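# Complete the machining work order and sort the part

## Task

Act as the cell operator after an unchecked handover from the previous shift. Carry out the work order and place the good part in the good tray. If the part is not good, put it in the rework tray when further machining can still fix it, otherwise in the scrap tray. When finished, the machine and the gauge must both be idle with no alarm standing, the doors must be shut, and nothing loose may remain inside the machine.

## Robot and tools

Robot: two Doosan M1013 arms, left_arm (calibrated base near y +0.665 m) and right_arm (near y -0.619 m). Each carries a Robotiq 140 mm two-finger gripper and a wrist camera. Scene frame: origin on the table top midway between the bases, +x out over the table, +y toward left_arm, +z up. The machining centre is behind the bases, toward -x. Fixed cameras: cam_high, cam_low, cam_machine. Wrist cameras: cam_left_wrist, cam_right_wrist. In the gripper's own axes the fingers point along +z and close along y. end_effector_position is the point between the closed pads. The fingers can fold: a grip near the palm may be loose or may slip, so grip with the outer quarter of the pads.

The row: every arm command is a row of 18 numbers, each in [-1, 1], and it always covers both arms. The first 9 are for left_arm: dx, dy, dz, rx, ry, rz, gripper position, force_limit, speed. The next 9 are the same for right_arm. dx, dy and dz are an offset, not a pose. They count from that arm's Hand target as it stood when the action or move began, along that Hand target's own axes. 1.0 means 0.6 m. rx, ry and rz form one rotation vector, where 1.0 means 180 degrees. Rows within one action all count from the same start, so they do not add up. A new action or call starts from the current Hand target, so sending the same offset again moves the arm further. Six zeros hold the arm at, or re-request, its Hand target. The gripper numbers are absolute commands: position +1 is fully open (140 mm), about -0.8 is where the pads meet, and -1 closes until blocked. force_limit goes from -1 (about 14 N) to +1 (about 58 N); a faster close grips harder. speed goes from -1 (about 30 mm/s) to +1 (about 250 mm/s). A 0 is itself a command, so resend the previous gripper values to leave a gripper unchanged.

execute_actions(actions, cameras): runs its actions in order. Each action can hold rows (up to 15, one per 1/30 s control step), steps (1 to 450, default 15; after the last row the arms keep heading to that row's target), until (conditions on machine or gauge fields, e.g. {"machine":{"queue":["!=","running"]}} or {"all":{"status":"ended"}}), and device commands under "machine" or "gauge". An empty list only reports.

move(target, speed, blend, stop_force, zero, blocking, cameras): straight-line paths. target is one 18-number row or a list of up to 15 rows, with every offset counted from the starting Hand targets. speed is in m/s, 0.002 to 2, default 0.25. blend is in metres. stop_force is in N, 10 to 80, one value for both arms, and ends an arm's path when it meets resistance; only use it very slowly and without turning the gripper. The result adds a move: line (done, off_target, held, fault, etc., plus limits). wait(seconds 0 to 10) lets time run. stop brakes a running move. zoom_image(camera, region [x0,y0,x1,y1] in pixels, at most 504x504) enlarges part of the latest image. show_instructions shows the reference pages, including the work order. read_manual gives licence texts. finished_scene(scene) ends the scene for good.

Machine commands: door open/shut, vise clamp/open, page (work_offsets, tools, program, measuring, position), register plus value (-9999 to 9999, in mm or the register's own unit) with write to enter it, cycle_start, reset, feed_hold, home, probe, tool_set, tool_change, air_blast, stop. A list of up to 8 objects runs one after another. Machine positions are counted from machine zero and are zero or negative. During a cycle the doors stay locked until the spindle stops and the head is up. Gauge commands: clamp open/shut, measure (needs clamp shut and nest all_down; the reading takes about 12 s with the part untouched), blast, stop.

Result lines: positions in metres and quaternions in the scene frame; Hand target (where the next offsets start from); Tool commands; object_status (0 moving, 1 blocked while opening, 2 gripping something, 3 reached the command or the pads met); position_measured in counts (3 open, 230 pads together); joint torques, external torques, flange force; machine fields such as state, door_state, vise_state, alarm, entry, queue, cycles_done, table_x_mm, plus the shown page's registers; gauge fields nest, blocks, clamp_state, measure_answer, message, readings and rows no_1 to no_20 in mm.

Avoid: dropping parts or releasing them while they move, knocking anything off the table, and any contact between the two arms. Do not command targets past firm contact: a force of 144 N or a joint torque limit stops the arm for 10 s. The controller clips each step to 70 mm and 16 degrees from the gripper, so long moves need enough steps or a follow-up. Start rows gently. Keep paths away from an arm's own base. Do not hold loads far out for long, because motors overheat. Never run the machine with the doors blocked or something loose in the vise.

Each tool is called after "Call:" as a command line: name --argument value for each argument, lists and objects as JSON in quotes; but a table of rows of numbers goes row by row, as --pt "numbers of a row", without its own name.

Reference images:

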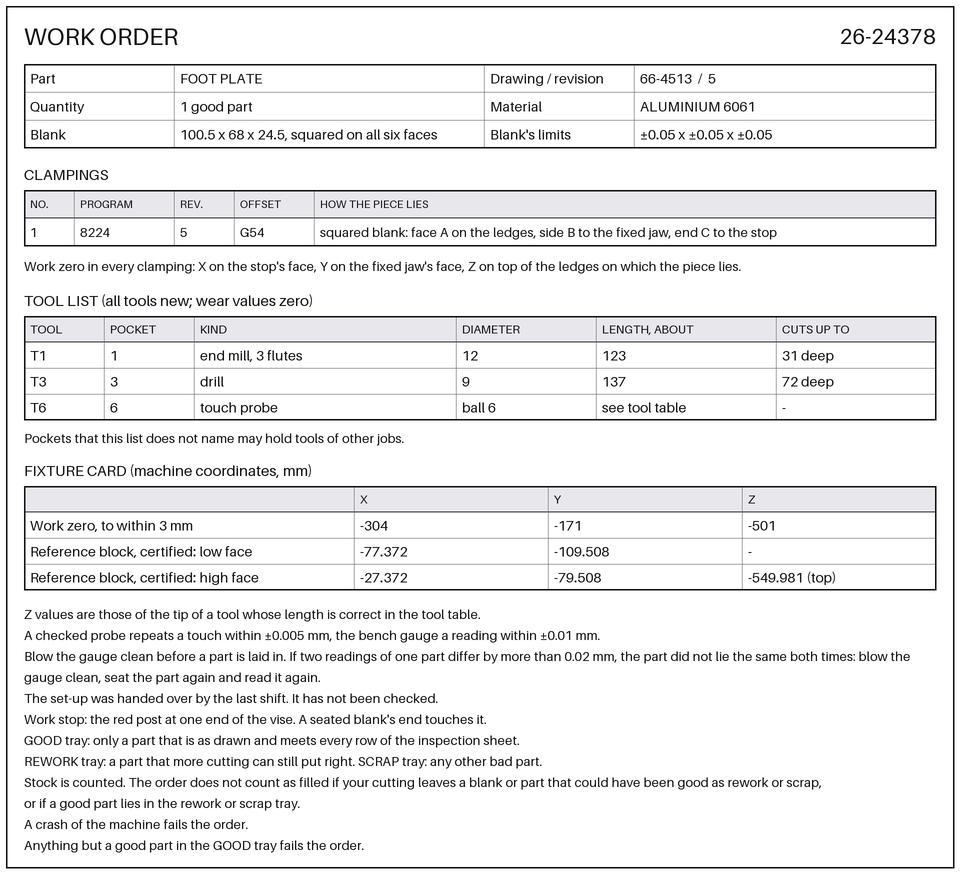

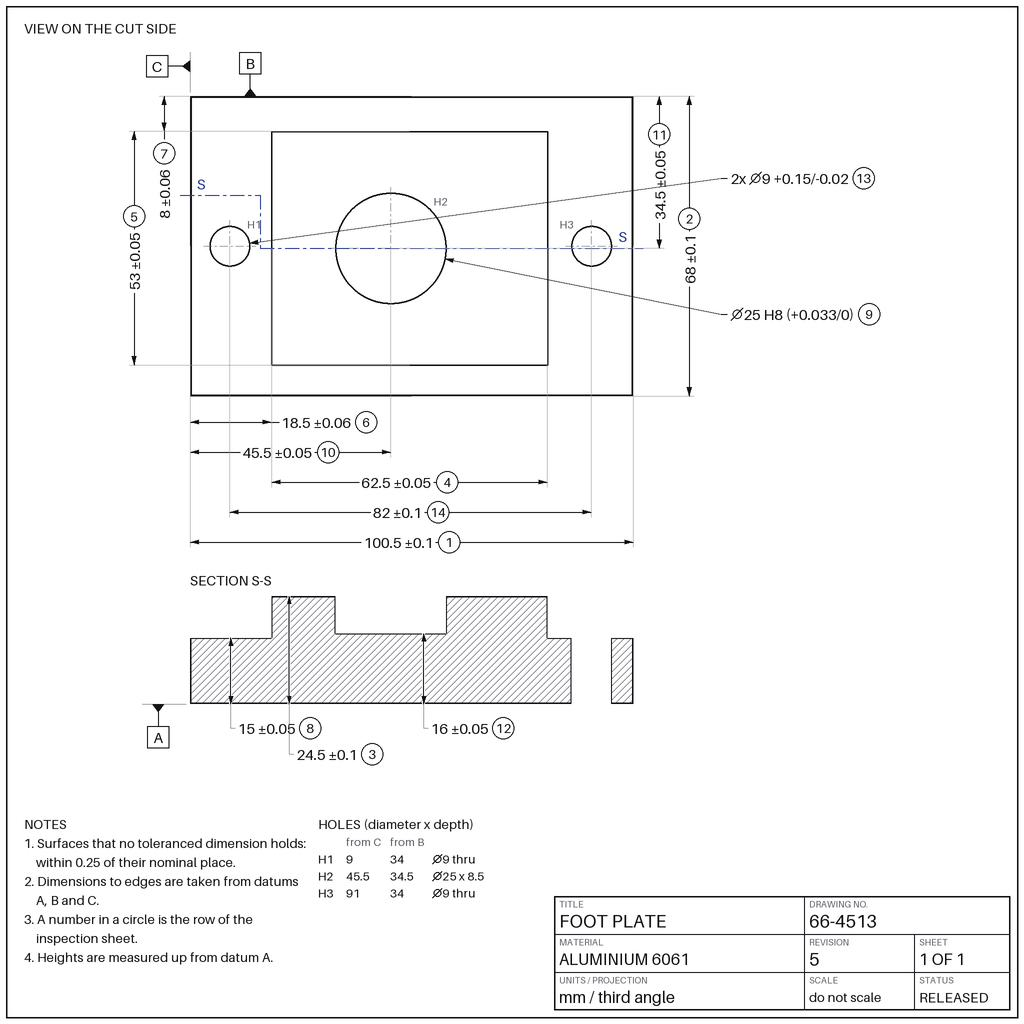

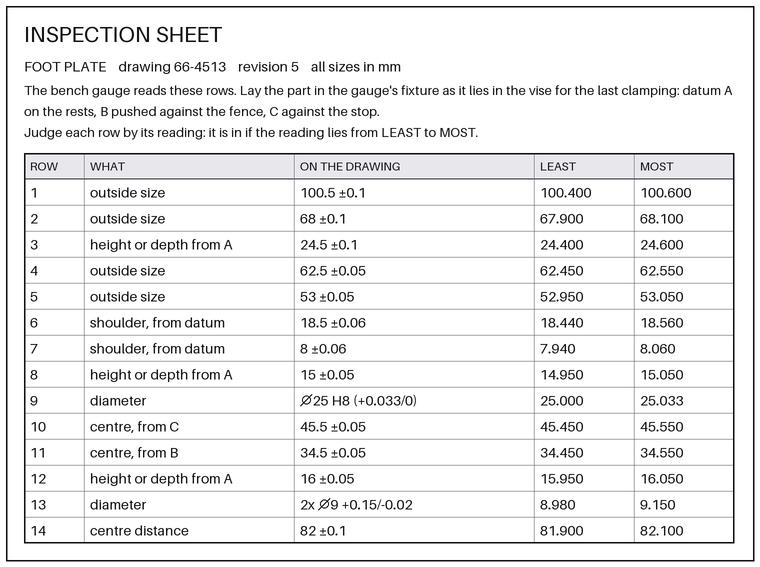

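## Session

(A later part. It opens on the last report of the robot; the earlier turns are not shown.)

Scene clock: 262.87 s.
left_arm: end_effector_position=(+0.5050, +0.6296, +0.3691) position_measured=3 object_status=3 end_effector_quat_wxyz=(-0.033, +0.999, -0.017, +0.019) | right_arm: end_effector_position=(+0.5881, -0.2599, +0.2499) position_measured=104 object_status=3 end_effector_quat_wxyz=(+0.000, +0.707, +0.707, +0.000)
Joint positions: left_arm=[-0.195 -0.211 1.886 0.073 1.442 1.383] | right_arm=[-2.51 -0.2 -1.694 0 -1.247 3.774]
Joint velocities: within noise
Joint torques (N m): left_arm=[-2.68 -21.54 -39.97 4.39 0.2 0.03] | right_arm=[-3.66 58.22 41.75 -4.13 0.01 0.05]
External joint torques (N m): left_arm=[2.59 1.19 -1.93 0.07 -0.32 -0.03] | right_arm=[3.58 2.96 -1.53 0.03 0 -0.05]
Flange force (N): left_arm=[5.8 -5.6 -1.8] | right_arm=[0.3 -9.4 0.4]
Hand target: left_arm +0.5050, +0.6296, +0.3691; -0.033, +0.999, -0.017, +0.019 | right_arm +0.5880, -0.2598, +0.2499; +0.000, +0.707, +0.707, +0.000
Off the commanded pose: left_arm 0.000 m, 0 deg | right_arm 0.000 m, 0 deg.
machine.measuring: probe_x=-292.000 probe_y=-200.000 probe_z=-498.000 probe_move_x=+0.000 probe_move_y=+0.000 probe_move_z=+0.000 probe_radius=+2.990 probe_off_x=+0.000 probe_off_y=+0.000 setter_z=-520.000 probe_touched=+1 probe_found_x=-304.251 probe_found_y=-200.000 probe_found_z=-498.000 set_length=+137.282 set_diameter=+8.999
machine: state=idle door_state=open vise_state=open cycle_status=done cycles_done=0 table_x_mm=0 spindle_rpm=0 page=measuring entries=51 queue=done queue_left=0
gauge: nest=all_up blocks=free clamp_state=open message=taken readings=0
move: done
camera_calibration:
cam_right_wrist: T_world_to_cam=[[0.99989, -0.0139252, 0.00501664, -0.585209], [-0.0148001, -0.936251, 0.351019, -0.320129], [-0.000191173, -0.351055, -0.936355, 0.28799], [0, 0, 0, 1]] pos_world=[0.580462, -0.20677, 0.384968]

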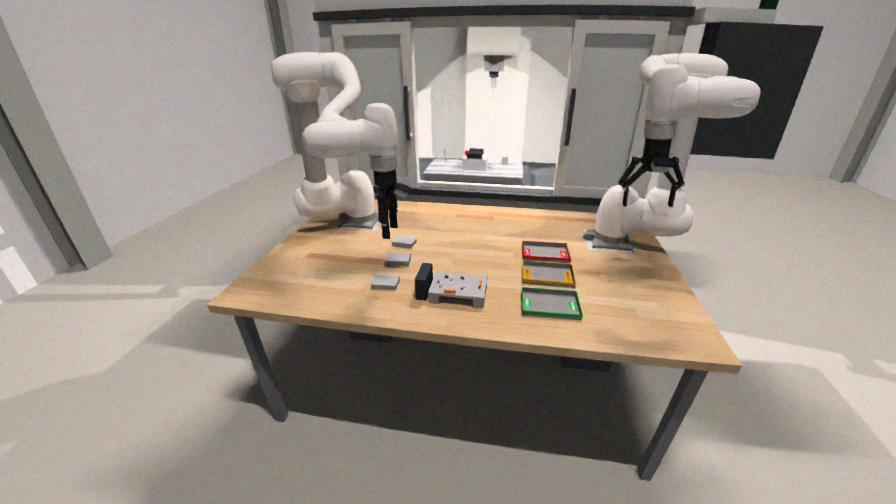

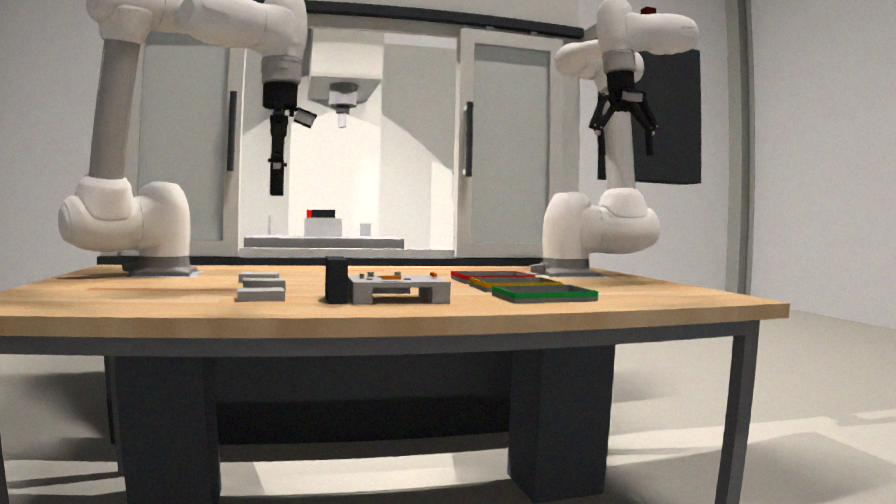

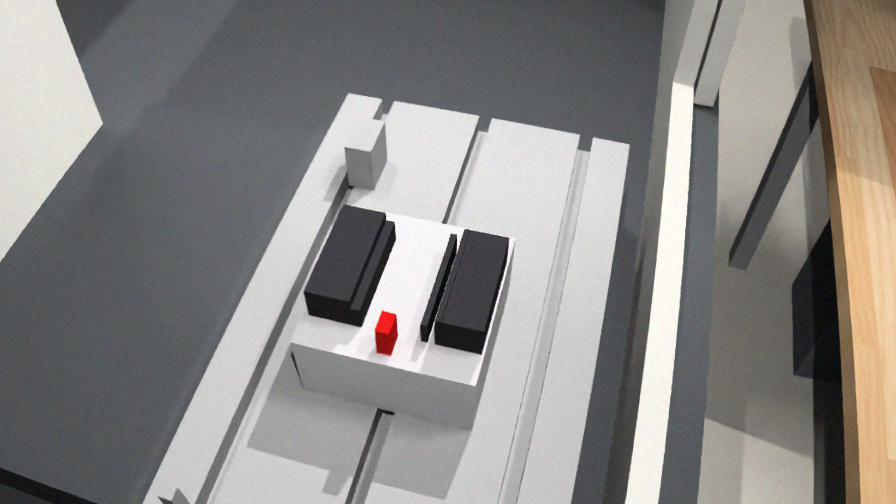

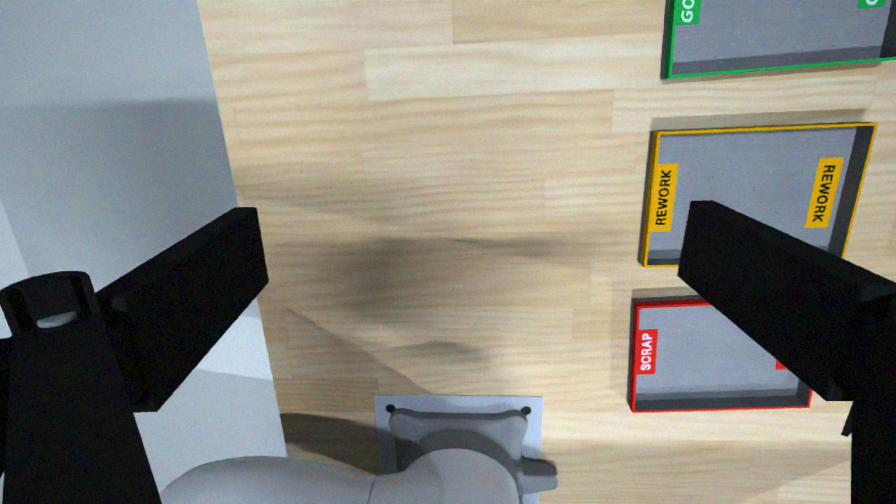

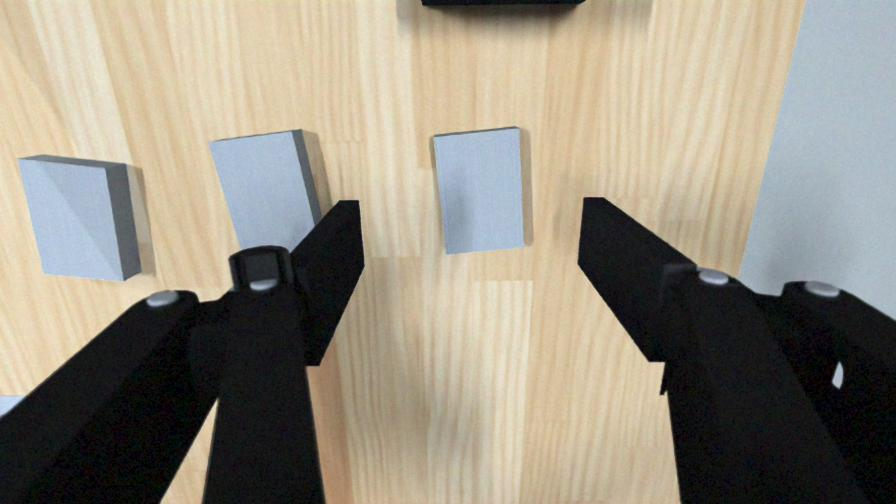

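Call:
move --target '[0,0,0,0,0,0,1,1,1,-0.042,0.028,0.158,0,0,-0.0222,0.35,0,-0.9]' --cameras '["cam_right_wrist"]'

Scene clock: 280.57 s.
left_arm: end_effector_position=(+0.5050, +0.6296, +0.3691) position_measured=3 object_status=3 end_effector_quat_wxyz=(-0.033, +0.999, -0.017, +0.019) | right_arm: end_effector_position=(+0.6049, -0.2850, +0.1552) position_measured=85 object_status=3 end_effector_quat_wxyz=(+0.000, +0.682, +0.732, +0.000)
Joint positions: left_arm=[-0.195 -0.211 1.886 0.073 1.442 1.383] | right_arm=[-2.556 -0.263 -1.799 0 -1.079 3.658]
Joint velocities: within noise
Joint torques (N m): left_arm=[-2.1 -21.76 -40.02 4.38 0.17 0.01] | right_arm=[-3.58 62.16 38.77 -3.91 0.18 0.25]
External joint torques (N m): left_arm=[2.22 1.31 -1.82 0.09 -0.28 -0.01] | right_arm=[3.44 3.36 -1.17 0.08 -0.17 -0.26]
Flange force (N): left_arm=[5.7 -4.8 -1.8] | right_arm=[1.1 -8.7 -1.8]
Hand target: left_arm +0.5050, +0.6296, +0.3691; -0.033, +0.999, -0.017, +0.019 | right_arm +0.6049, -0.2850, +0.1551; +0.000, +0.682, +0.732, +0.000
Off the commanded pose: left_arm 0.000 m, 0 deg | right_arm 0.000 m, 0 deg.
machine.measuring: probe_x=-292.000 probe_y=-200.000 probe_z=-498.000 probe_move_x=+0.000 probe_move_y=+0.000 probe_move_z=+0.000 probe_radius=+2.990 probe_off_x=+0.000 probe_off_y=+0.000 setter_z=-520.000 probe_touched=+1 probe_found_x=-304.251 probe_found_y=-200.000 probe_found_z=-498.000 set_length=+137.282 set_diameter=+8.999
machine: state=idle door_state=open vise_state=open cycle_status=done cycles_done=0 table_x_mm=0 spindle_rpm=0 page=measuring entries=51 queue=done queue_left=0
gauge: nest=all_up blocks=free clamp_state=open message=taken readings=0
move: done
camera_calibration:
cam_right_wrist: T_world_to_cam=[[0.998429, 0.0558005, 0.00508289, -0.581192], [0.0504683, -0.934997, 0.351045, -0.349312], [0.024341, -0.350237, -0.936345, 0.175779], [0, 0, 0, 1]] pos_world=[0.59363, -0.232611, 0.290168]
Images, in order (width x height): cam_right_wrist 896x504.

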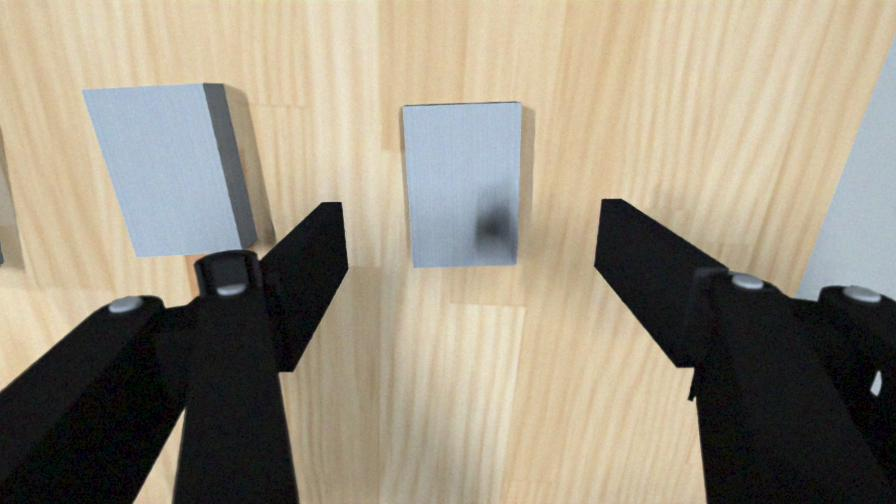

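Call:
move --target '[0,0,0,0,0,0,1,1,1,-0.0142,-0.0013,0.1828,0,0,0,0.35,0,-0.9]' --speed 0.12 --cameras '["cam_right_wrist"]'

Call:
execute_actions --actions '[{"rows":[[0,0,0,0,0,0,1,1,1,0,0,0,0,0,0,-1,0,-1]],"steps":75}]' --cameras '["cam_right_wrist"]'

Scene clock: 294.73 s.
left_arm: end_effector_position=(+0.5050, +0.6296, +0.3691) position_measured=3 object_status=3 end_effector_quat_wxyz=(-0.033, +0.999, -0.017, +0.019) | right_arm: end_effector_position=(+0.6048, -0.2936, +0.0455) position_measured=85 object_status=3 end_effector_quat_wxyz=(+0.000, +0.682, +0.732, +0.000)
Joint positions: left_arm=[-0.195 -0.211 1.886 0.073 1.442 1.383] | right_arm=[-2.567 -0.359 -1.9 0 -0.882 3.647]
Joint velocities: within noise
Joint torques (N m): left_arm=[-2.36 -21.83 -40.15 4.35 0.19 0.04] | right_arm=[-3.75 66.79 33.53 -3.42 -0.26 0.28]
External joint torques (N m): left_arm=[2.44 1.52 -1.6 0.11 -0.3 -0.05] | right_arm=[3.61 3.3 -0.68 0.08 0.27 -0.28]
Flange force (N): left_arm=[5.8 -5.2 -1.3] | right_arm=[1.9 -7.8 -2.6]
Hand target: left_arm +0.5050, +0.6296, +0.3691; -0.033, +0.999, -0.017, +0.019 | right_arm +0.6048, -0.2936, +0.0454; +0.000, +0.682, +0.732, +0.000
Off the commanded pose: left_arm 0.000 m, 0 deg | right_arm 0.000 m, 0 deg.
machine.measuring: probe_x=-292.000 probe_y=-200.000 probe_z=-498.000 probe_move_x=+0.000 probe_move_y=+0.000 probe_move_z=+0.000 probe_radius=+2.990 probe_off_x=+0.000 probe_off_y=+0.000 setter_z=-520.000 probe_touched=+1 probe_found_x=-304.251 probe_found_y=-200.000 probe_found_z=-498.000 set_length=+137.282 set_diameter=+8.999
machine: state=idle door_state=open vise_state=open cycle_status=done cycles_done=0 table_x_mm=0 spindle_rpm=0 page=measuring entries=51 queue=done queue_left=0
gauge: nest=all_up blocks=free clamp_state=open message=taken readings=0
move: done
camera_calibration:
cam_right_wrist: T_world_to_cam=[[0.998431, 0.0557653, 0.0049895, -0.580054], [0.0504682, -0.934999, 0.351041, -0.318744], [0.0242411, -0.350238, -0.936347, 0.0701464], [0, 0, 0, 1]] pos_world=[0.59353, -0.241111, 0.180468]
Images, in order (width x height): cam_right_wrist 896x504.

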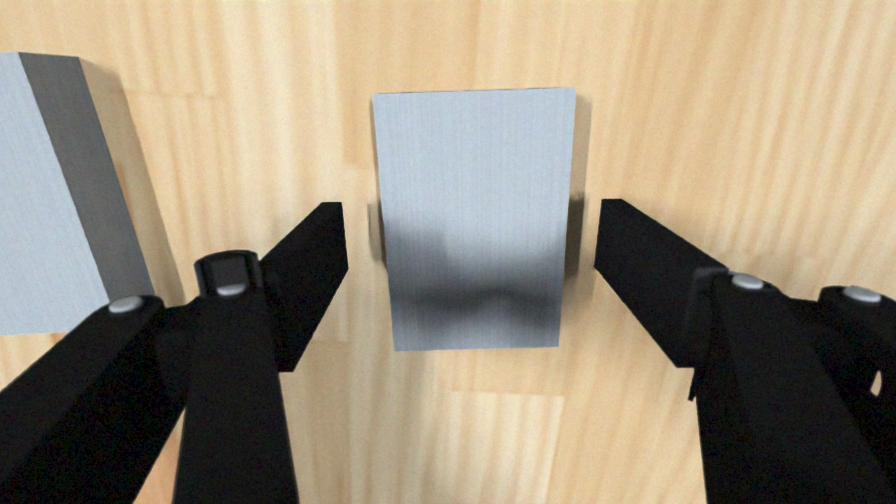

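Scene clock: 297.43 s.
left_arm: end_effector_position=(+0.5050, +0.6296, +0.3691) position_measured=3 object_status=3 end_effector_quat_wxyz=(-0.033, +0.999, -0.017, +0.019) | right_arm: end_effector_position=(+0.6048, -0.2936, +0.0454) position_measured=129 object_status=2 end_effector_quat_wxyz=(+0.000, +0.682, +0.732, +0.000)
Joint positions: left_arm=[-0.195 -0.211 1.886 0.073 1.442 1.383] | right_arm=[-2.567 -0.359 -1.9 0 -0.882 3.647]
Joint velocities: within noise
Joint torques (N m): left_arm=[-2.43 -21.54 -39.94 4.35 0.21 0.04] | right_arm=[-4.34 51.48 26.04 -3.45 1.71 0.63]
External joint torques (N m): left_arm=[2.42 1.17 -1.91 0.12 -0.32 -0.04] | right_arm=[4.21 18.79 6.91 0.1 -1.7 -0.63]
Flange force (N): left_arm=[5.7 -5.2 -1.8] | right_arm=[0.5 -11.6 -28.1]
Hand target: left_arm +0.5050, +0.6296, +0.3691; -0.033, +0.999, -0.017, +0.019 | right_arm +0.6048, -0.2936, +0.0454; +0.000, +0.682, +0.732, +0.000
Off the commanded pose: left_arm 0.000 m, 0 deg | right_arm 0.000 m, 0 deg.
machine.measuring: probe_x=-292.000 probe_y=-200.000 probe_z=-498.000 probe_move_x=+0.000 probe_move_y=+0.000 probe_move_z=+0.000 probe_radius=+2.990 probe_off_x=+0.000 probe_off_y=+0.000 setter_z=-520.000 probe_touched=+1 probe_found_x=-304.251 probe_found_y=-200.000 probe_found_z=-498.000 set_length=+137.282 set_diameter=+8.999
machine: state=idle door_state=open vise_state=open cycle_status=done cycles_done=0 table_x_mm=0 spindle_rpm=0 page=measuring entries=51 queue=done queue_left=0
gauge: nest=all_up blocks=free clamp_state=open message=taken readings=0
camera_calibration:
cam_right_wrist: T_world_to_cam=[[0.998431, 0.0557653, 0.0049895, -0.580054], [0.0504682, -0.934999, 0.351041, -0.318744], [0.0242411, -0.350238, -0.936347, 0.0701464], [0, 0, 0, 1]] pos_world=[0.59353, -0.241111, 0.180468]
Images, in order (width x height): cam_right_wrist 896x504.

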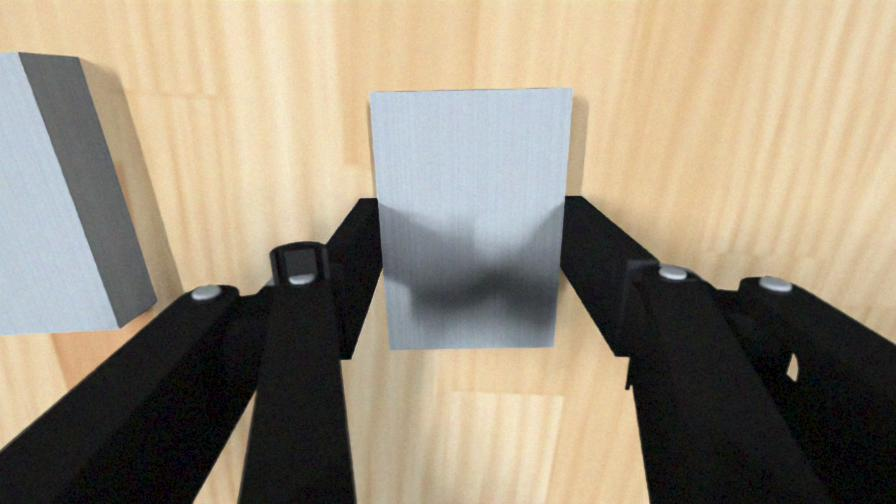

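Call:
move --pt "0 0 0 0 0 0 1 1 1 0 0 -0.274 0 0 0 -1 0 -1" --pt "0 0 0 0 0 0 1 1 1 0.467 0.068 -0.257 0 0 0.0222 -1 0 -1" --speed '[0.1,0.2]' --blend 0.02 --cameras '["cam_right_wrist"]'

Scene clock: 311.43 s.
left_arm: end_effector_position=(+0.5050, +0.6296, +0.3691) position_measured=3 object_status=3 end_effector_quat_wxyz=(-0.033, +0.999, -0.017, +0.019) | right_arm: end_effector_position=(+0.6256, -0.0113, +0.1997) position_measured=129 object_status=2 end_effector_quat_wxyz=(+0.000, +0.707, +0.707, +0.000)
Joint positions: left_arm=[-0.195 -0.211 1.886 0.073 1.442 1.383] | right_arm=[-2.298 -0.517 -1.343 0 -1.281 3.986]
Joint velocities: within noise
Joint torques (N m): left_arm=[-2.37 -21.59 -40.13 4.32 0.27 0.06] | right_arm=[-4.08 91.23 43.81 -4.17 0.18 0.35]
External joint torques (N m): left_arm=[2.41 1.33 -1.58 0.13 -0.39 -0.06] | right_arm=[4.02 1.94 -2.94 0.01 -0.16 -0.35]
Flange force (N): left_arm=[5.5 -5.1 -1.1] | right_arm=[-4.5 -10.4 2.1]
Hand target: left_arm +0.5050, +0.6296, +0.3691; -0.033, +0.999, -0.017, +0.019 | right_arm +0.6256, -0.0112, +0.1997; +0.000, +0.707, +0.707, +0.000
Off the commanded pose: left_arm 0.000 m, 0 deg | right_arm 0.000 m, 0 deg.
machine.measuring: probe_x=-292.000 probe_y=-200.000 probe_z=-498.000 probe_move_x=+0.000 probe_move_y=+0.000 probe_move_z=+0.000 probe_radius=+2.990 probe_off_x=+0.000 probe_off_y=+0.000 setter_z=-520.000 probe_touched=+1 probe_found_x=-304.251 probe_found_y=-200.000 probe_found_z=-498.000 set_length=+137.282 set_diameter=+8.999
machine: state=idle door_state=open vise_state=open cycle_status=done cycles_done=0 table_x_mm=0 spindle_rpm=0 page=measuring entries=51 queue=done queue_left=0
gauge: nest=all_up blocks=free clamp_state=open message=taken readings=0
move: done
camera_calibration:
cam_right_wrist: T_world_to_cam=[[0.99989, -0.0139252, 0.00501664, -0.619091], [-0.0148001, -0.936251, 0.351019, -0.069164], [-0.000191173, -0.351055, -0.936355, 0.328171], [0, 0, 0, 1]] pos_world=[0.618062, 0.04183, 0.334668]
Images, in order (width x height): cam_right_wrist 896x504.

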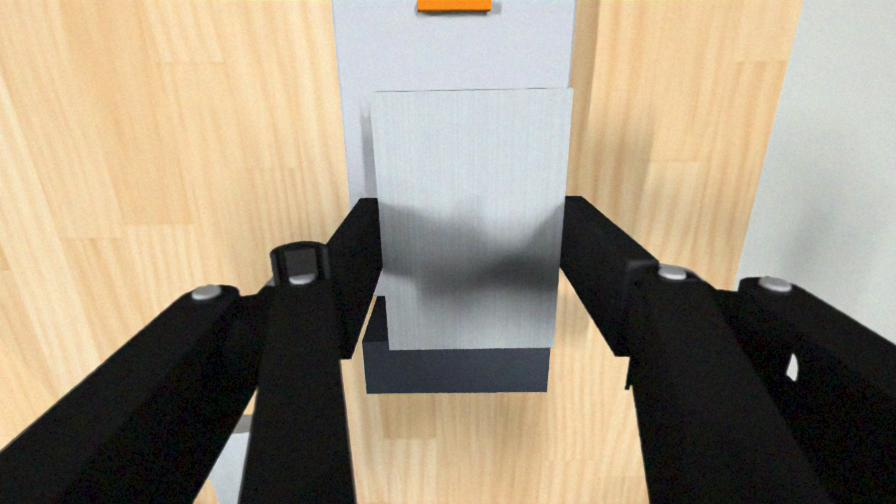

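Call:
move --target '[0,0,0,0,0,0,1,1,1,0,0,0.14,0,0,0,-1,0,-1]' --speed 0.12 --cameras '["cam_right_wrist"]'

Call:
move --target '[0,0,0,0,0,0,1,1,1,0,0,0.042,0,0,0,-1,0,-1]' --speed 0.015 --stop_force 12 --cameras '["cam_right_wrist","cam_low"]'

Scene clock: 332.70 s.
left_arm: end_effector_position=(+0.5050, +0.6296, +0.3691) position_measured=3 object_status=3 end_effector_quat_wxyz=(-0.033, +0.999, -0.017, +0.019) | right_arm: end_effector_position=(+0.6257, -0.0112, +0.1157) position_measured=129 object_status=2 end_effector_quat_wxyz=(+0.000, +0.707, +0.707, +0.000)
Joint positions: left_arm=[-0.195 -0.211 1.886 0.073 1.442 1.383] | right_arm=[-2.298 -0.565 -1.426 0 -1.15 3.986]
Joint velocities: within noise
Joint torques (N m): left_arm=[-2.26 -21.41 -40.05 4.37 0.16 0.09] | right_arm=[-3.89 93.96 42.11 -3.98 0.45 0.31]
External joint torques (N m): left_arm=[2.27 1.16 -1.62 0.08 -0.27 -0.09] | right_arm=[3.87 1.45 -3.17 0.01 -0.42 -0.31]
Flange force (N): left_arm=[5.1 -4.8 -1.5] | right_arm=[-4.1 -9.8 1.1]
Hand target: left_arm +0.5050, +0.6296, +0.3691; -0.033, +0.999, -0.017, +0.019 | right_arm +0.6257, -0.0112, +0.1157; +0.000, +0.707, +0.707, +0.000
Off the commanded pose: left_arm 0.000 m, 0 deg | right_arm 0.000 m, 0 deg.
machine.measuring: probe_x=-292.000 probe_y=-200.000 probe_z=-498.000 probe_move_x=+0.000 probe_move_y=+0.000 probe_move_z=+0.000 probe_radius=+2.990 probe_off_x=+0.000 probe_off_y=+0.000 setter_z=-520.000 probe_touched=+1 probe_found_x=-304.251 probe_found_y=-200.000 probe_found_z=-498.000 set_length=+137.282 set_diameter=+8.999
machine: state=idle door_state=open vise_state=open cycle_status=done cycles_done=0 table_x_mm=0 spindle_rpm=0 page=measuring entries=51 queue=done queue_left=0
gauge: nest=all_up blocks=free clamp_state=open message=taken readings=0
move: done
camera_calibration:
cam_right_wrist: T_world_to_cam=[[0.99989, -0.0139252, 0.00501664, -0.618668], [-0.0148001, -0.936251, 0.351019, -0.0396199], [-0.000191173, -0.351055, -0.936355, 0.249646], [0, 0, 0, 1]] pos_world=[0.618062, 0.04193, 0.250768]
Images, in order (width x height): cam_right_wrist 896x504.

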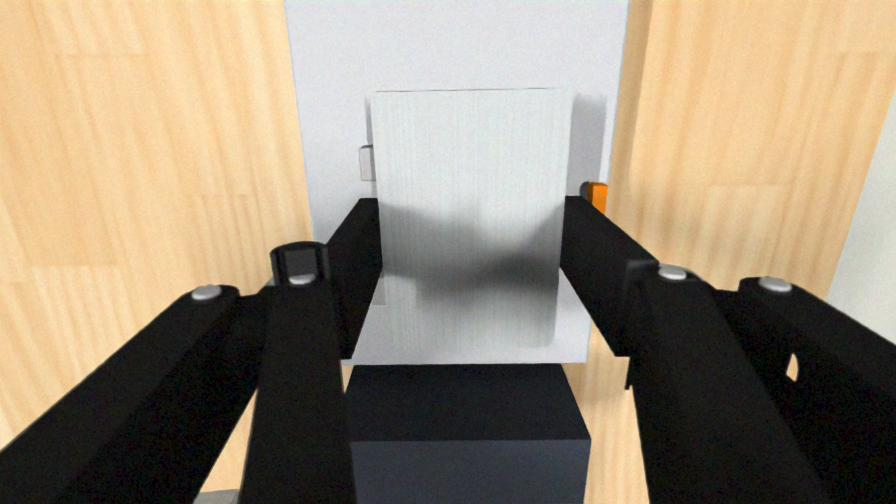

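Scene clock: 334.67 s.
left_arm: end_effector_position=(+0.5050, +0.6296, +0.3691) position_measured=3 object_status=3 end_effector_quat_wxyz=(-0.033, +0.999, -0.017, +0.019) | right_arm: end_effector_position=(+0.6257, -0.0111, +0.0956) position_measured=129 object_status=2 end_effector_quat_wxyz=(+0.000, +0.707, +0.707, +0.000)
Joint positions: left_arm=[-0.195 -0.211 1.886 0.073 1.442 1.383] | right_arm=[-2.298 -0.579 -1.443 0 -1.12 3.986]
Joint velocities: within noise
Joint torques (N m): left_arm=[-2.21 -21.72 -40.16 4.36 0.21 0.04] | right_arm=[-3.86 70.12 30.95 -3.88 3.06 0.26]
External joint torques (N m): left_arm=[2.22 1.46 -1.61 0.1 -0.32 -0.04] | right_arm=[3.87 25.88 7.38 -0.02 -3.04 -0.26]
Flange force (N): left_arm=[5.7 -4.7 -1.3] | right_arm=[-9.3 -14.9 -28.8]
Hand target: left_arm +0.5050, +0.6296, +0.3691; -0.033, +0.999, -0.017, +0.019 | right_arm +0.6257, -0.0112, +0.0956; +0.000, +0.707, +0.707, +0.000 (not the last commanded pose)
Off the commanded pose: left_arm 0.000 m, 0 deg | right_arm 0.005 m, 0 deg.
machine.measuring: probe_x=-292.000 probe_y=-200.000 probe_z=-498.000 probe_move_x=+0.000 probe_move_y=+0.000 probe_move_z=+0.000 probe_radius=+2.990 probe_off_x=+0.000 probe_off_y=+0.000 setter_z=-520.000 probe_touched=+1 probe_found_x=-304.251 probe_found_y=-200.000 probe_found_z=-498.000 set_length=+137.282 set_diameter=+8.999
machine: state=idle door_state=open vise_state=open cycle_status=done cycles_done=0 table_x_mm=0 spindle_rpm=0 page=measuring entries=51 queue=done queue_left=0
gauge: nest=some_down blocks=free clamp_state=open message=taken readings=0
move: contact (right_arm)
camera_calibration:
cam_right_wrist: T_world_to_cam=[[0.99989, -0.0138908, 0.00510896, -0.61869], [-0.0148002, -0.936285, 0.35093, -0.032506], [-0.0000912387, -0.350967, -0.936388, 0.230673], [0, 0, 0, 1]] pos_world=[0.618162, 0.0419298, 0.230568]
Images, in order (width x height): cam_low 896x504, cam_right_wrist 896x504.

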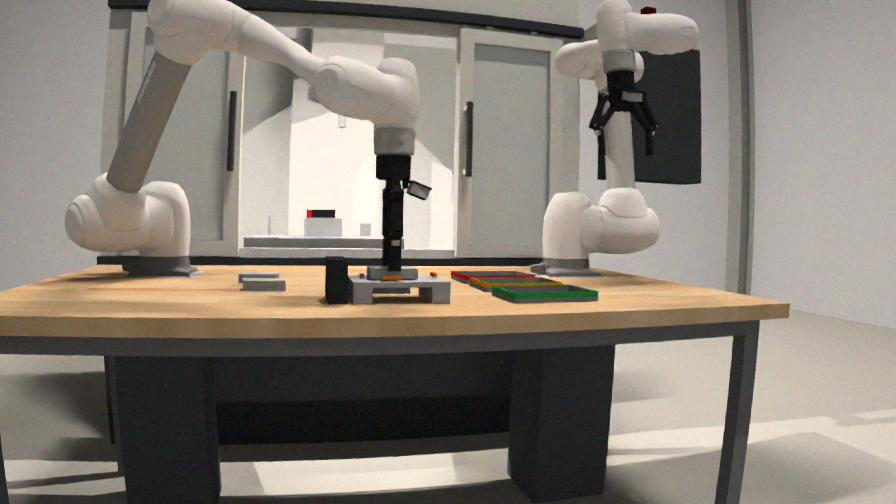

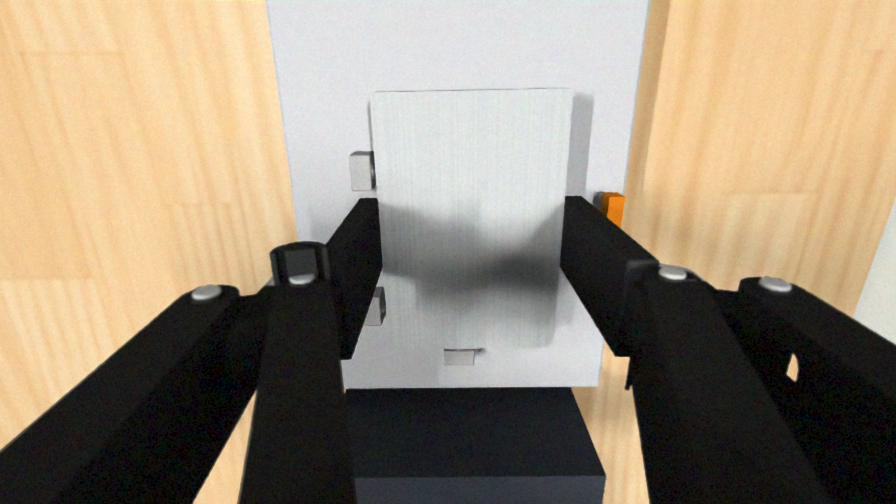

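Contact on the rests. Release, rise, clamp, measure.

Call:
execute_actions --actions '[{"rows":[[0,0,0,0,0,0,1,1,1,0,0,0,0,0,0,0.2,0,-0.9]],"steps":45}]' --cameras '[]'

Call:
move --target '[0,0,0,0,0,0,1,1,1,0,0,-0.15,0,0,0,0.2,0,-0.9]' --speed 0.12 --cameras '["cam_right_wrist"]'

Call:
execute_actions --actions '[{"gauge":{"clamp":"shut"},"steps":150,"until":{"gauge":{"clamp_state":"shut"}}},{"steps":45},{"gauge":{"measure":true},"steps":450,"until":{"gauge":{"readings":[">",0]}}}]' --cameras '["cam_right_wrist"]'

Scene clock: 347.63 s.
left_arm: end_effector_position=(+0.5050, +0.6296, +0.3691) position_measured=3 object_status=3 end_effector_quat_wxyz=(-0.033, +0.999, -0.017, +0.019) | right_arm: end_effector_position=(+0.6257, -0.0112, +0.0955) position_measured=104 object_status=3 end_effector_quat_wxyz=(+0.000, +0.707, +0.707, +0.000)
Joint positions: left_arm=[-0.195 -0.211 1.886 0.073 1.442 1.383] | right_arm=[-2.298 -0.579 -1.443 0 -1.12 3.986]
Joint velocities: within noise
Joint torques (N m): left_arm=[-2.57 -21.73 -40.14 4.35 0.21 0.09] | right_arm=[-3.65 91.82 39.72 -3.93 0.03 0.35]
External joint torques (N m): left_arm=[2.61 1.31 -1.8 0.13 -0.32 -0.1] | right_arm=[3.65 3.92 -1.46 0.03 -0.01 -0.35]
Flange force (N): left_arm=[5.8 -5.5 -1.6] | right_arm=[-4.1 -9.4 -1.6]
Hand target: left_arm +0.5050, +0.6296, +0.3691; -0.033, +0.999, -0.017, +0.019 | right_arm +0.6257, -0.0112, +0.0956; +0.000, +0.707, +0.707, +0.000
Off the commanded pose: left_arm 0.000 m, 0 deg | right_arm 0.000 m, 0 deg.
machine.measuring: probe_x=-292.000 probe_y=-200.000 probe_z=-498.000 probe_move_x=+0.000 probe_move_y=+0.000 probe_move_z=+0.000 probe_radius=+2.990 probe_off_x=+0.000 probe_off_y=+0.000 setter_z=-520.000 probe_touched=+1 probe_found_x=-304.251 probe_found_y=-200.000 probe_found_z=-498.000 set_length=+137.282 set_diameter=+8.999
machine: state=idle door_state=open vise_state=open cycle_status=done cycles_done=0 table_x_mm=0 spindle_rpm=0 page=measuring entries=51 queue=done queue_left=0
gauge: nest=some_down blocks=free clamp_state=open message=taken readings=0
No camera images: "cameras" was empty.

Scene clock: 348.77 s.
left_arm: end_effector_position=(+0.5050, +0.6296, +0.3691) position_measured=3 object_status=3 end_effector_quat_wxyz=(-0.033, +0.999, -0.017, +0.019) | right_arm: end_effector_position=(+0.6257, -0.0112, +0.1855) position_measured=104 object_status=3 end_effector_quat_wxyz=(+0.000, +0.707, +0.707, +0.000)
Joint positions: left_arm=[-0.195 -0.211 1.886 0.073 1.442 1.383] | right_arm=[-2.298 -0.524 -1.358 0 -1.259 3.986]
Joint velocities: within noise
Joint torques (N m): left_arm=[-2.37 -21.75 -40.09 4.41 0.16 0.07] | right_arm=[-3.79 88.67 40.48 -4.18 -0.07 0.28]
External joint torques (N m): left_arm=[2.55 1.38 -1.6 0.05 -0.27 -0.08] | right_arm=[3.73 4.76 0.09 0.05 0.09 -0.29]
Flange force (N): left_arm=[5.6 -5.4 -1.3] | right_arm=[-2.6 -8.1 -2.4]
Hand target: left_arm +0.5050, +0.6296, +0.3691; -0.033, +0.999, -0.017, +0.019 | right_arm +0.6257, -0.0112, +0.1856; +0.000, +0.707, +0.707, +0.000
Off the commanded pose: left_arm 0.000 m, 0 deg | right_arm 0.000 m, 0 deg.
machine.measuring: probe_x=-292.000 probe_y=-200.000 probe_z=-498.000 probe_move_x=+0.000 probe_move_y=+0.000 probe_move_z=+0.000 probe_radius=+2.990 probe_off_x=+0.000 probe_off_y=+0.000 setter_z=-520.000 probe_touched=+1 probe_found_x=-304.251 probe_found_y=-200.000 probe_found_z=-498.000 set_length=+137.282 set_diameter=+8.999
machine: state=idle door_state=open vise_state=open cycle_status=done cycles_done=0 table_x_mm=0 spindle_rpm=0 page=measuring entries=51 queue=done queue_left=0
gauge: nest=some_down blocks=free clamp_state=open message=taken readings=0
move: done
camera_calibration:
cam_right_wrist: T_world_to_cam=[[0.999889, -0.0140187, 0.00505198, -0.619026], [-0.0149, -0.93625, 0.351018, -0.0641528], [-0.000190923, -0.351055, -0.936355, 0.314968], [0, 0, 0, 1]] pos_world=[0.618062, 0.0418299, 0.320568]
Images, in order (width x height): cam_right_wrist 896x504.

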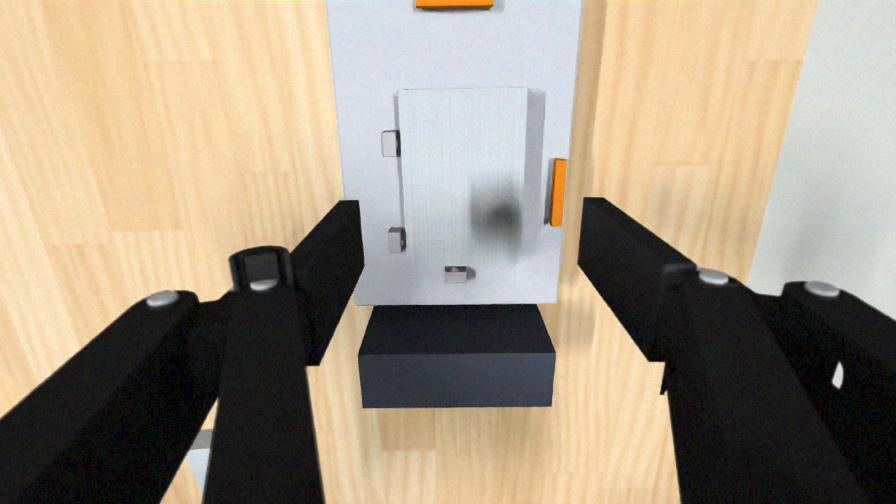

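Scene clock: 365.70 s.
left_arm: end_effector_position=(+0.5050, +0.6296, +0.3691) position_measured=3 object_status=3 end_effector_quat_wxyz=(-0.033, +0.999, -0.017, +0.019) | right_arm: end_effector_position=(+0.6257, -0.0112, +0.1856) position_measured=104 object_status=3 end_effector_quat_wxyz=(+0.000, +0.707, +0.707, +0.000)
Joint positions: left_arm=[-0.195 -0.211 1.886 0.073 1.442 1.383] | right_arm=[-2.298 -0.524 -1.358 0 -1.259 3.986]
Joint velocities: within noise
Joint torques (N m): left_arm=[-2.12 -21.57 -39.99 4.33 0.2 0.08] | right_arm=[-3.67 89.08 41.97 -4.17 0 0.3]
External joint torques (N m): left_arm=[2.21 1.1 -2.02 0.16 -0.32 -0.08] | right_arm=[3.53 4.73 -1.3 0.02 0.02 -0.3]
External joint torques at the end of the 1st action: left_arm=[2.76 1.29 -1.82 0.13 -0.33 -0.06] | right_arm=[3.34 3.66 -1.69 0.01 0.01 -0.29]
External joint torques at the end of the 2nd action: left_arm=[2.09 1.34 -1.87 0.09 -0.34 -0.06] | right_arm=[3.96 4.36 -1.16 0.05 -0.02 -0.3]
Flange force (N): left_arm=[5.6 -4.7 -2.1] | right_arm=[-5.1 -10.3 -1.0]
Flange force at the end of the 1st action (N): left_arm=[5.9 -5.9 -1.6] | right_arm=[-4.8 -9.6 0.0]
Flange force at the end of the 2nd action (N): left_arm=[5.7 -4.4 -1.7] | right_arm=[-4.1 -10.0 -1.0]
Hand target: left_arm +0.5050, +0.6296, +0.3691; -0.033, +0.999, -0.017, +0.019 | right_arm +0.6257, -0.0112, +0.1856; +0.000, +0.707, +0.707, +0.000
Tool commands: left_gripper/position=+1.0 left_gripper/force_limit=+1.0 left_gripper/speed=+1.0 right_gripper/position=+0.2 right_gripper/force_limit=+0.0 right_gripper/speed=-0.9
Off the commanded pose: left_arm 0.000 m, 0 deg | right_arm 0.000 m, 0 deg.
machine.measuring: probe_x=-292.000 probe_y=-200.000 probe_z=-498.000 probe_move_x=+0.000 probe_move_y=+0.000 probe_move_z=+0.000 probe_radius=+2.990 probe_off_x=+0.000 probe_off_y=+0.000 setter_z=-520.000 probe_touched=+1 probe_found_x=-304.251 probe_found_y=-200.000 probe_found_z=-498.000 set_length=+137.282 set_diameter=+8.999
machine: state=idle door_state=open vise_state=open cycle_status=done cycles_done=0 table_x_mm=0 spindle_rpm=0 page=measuring entries=51 queue=done queue_left=0
gauge: nest=all_down blocks=all clamp_state=shut message=taken readings=1 no_1=100.451 no_2=68.014 no_3=21.644 no_4=100.454 no_5=68.014 no_6=-0.002 no_7=0.001 no_8=21.640 no_12=21.644
camera_calibration:
cam_right_wrist: T_world_to_cam=[[0.99989, -0.0139261, 0.00501542, -0.619018], [-0.0148005, -0.936284, 0.350931, -0.0640914], [-0.000191239, -0.350967, -0.936388, 0.31501], [0, 0, 0, 1]] pos_world=[0.618062, 0.0419298, 0.320568]
Images, in order (width x height): cam_right_wrist 896x504.

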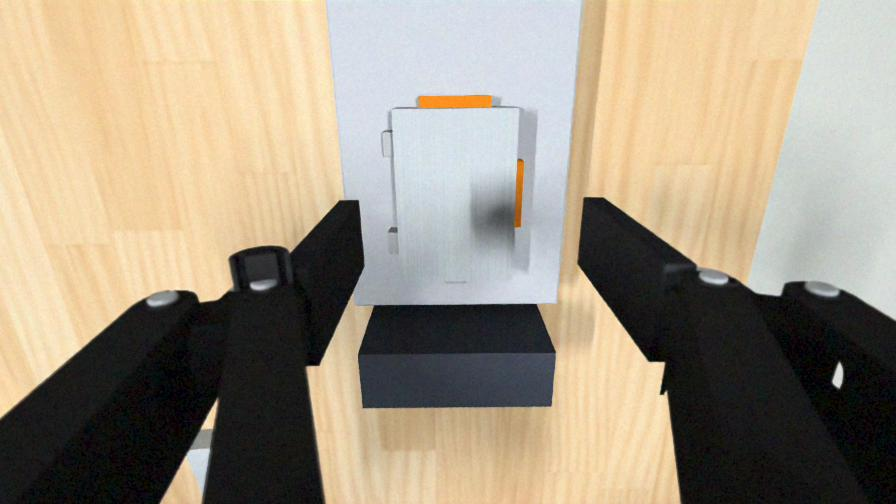

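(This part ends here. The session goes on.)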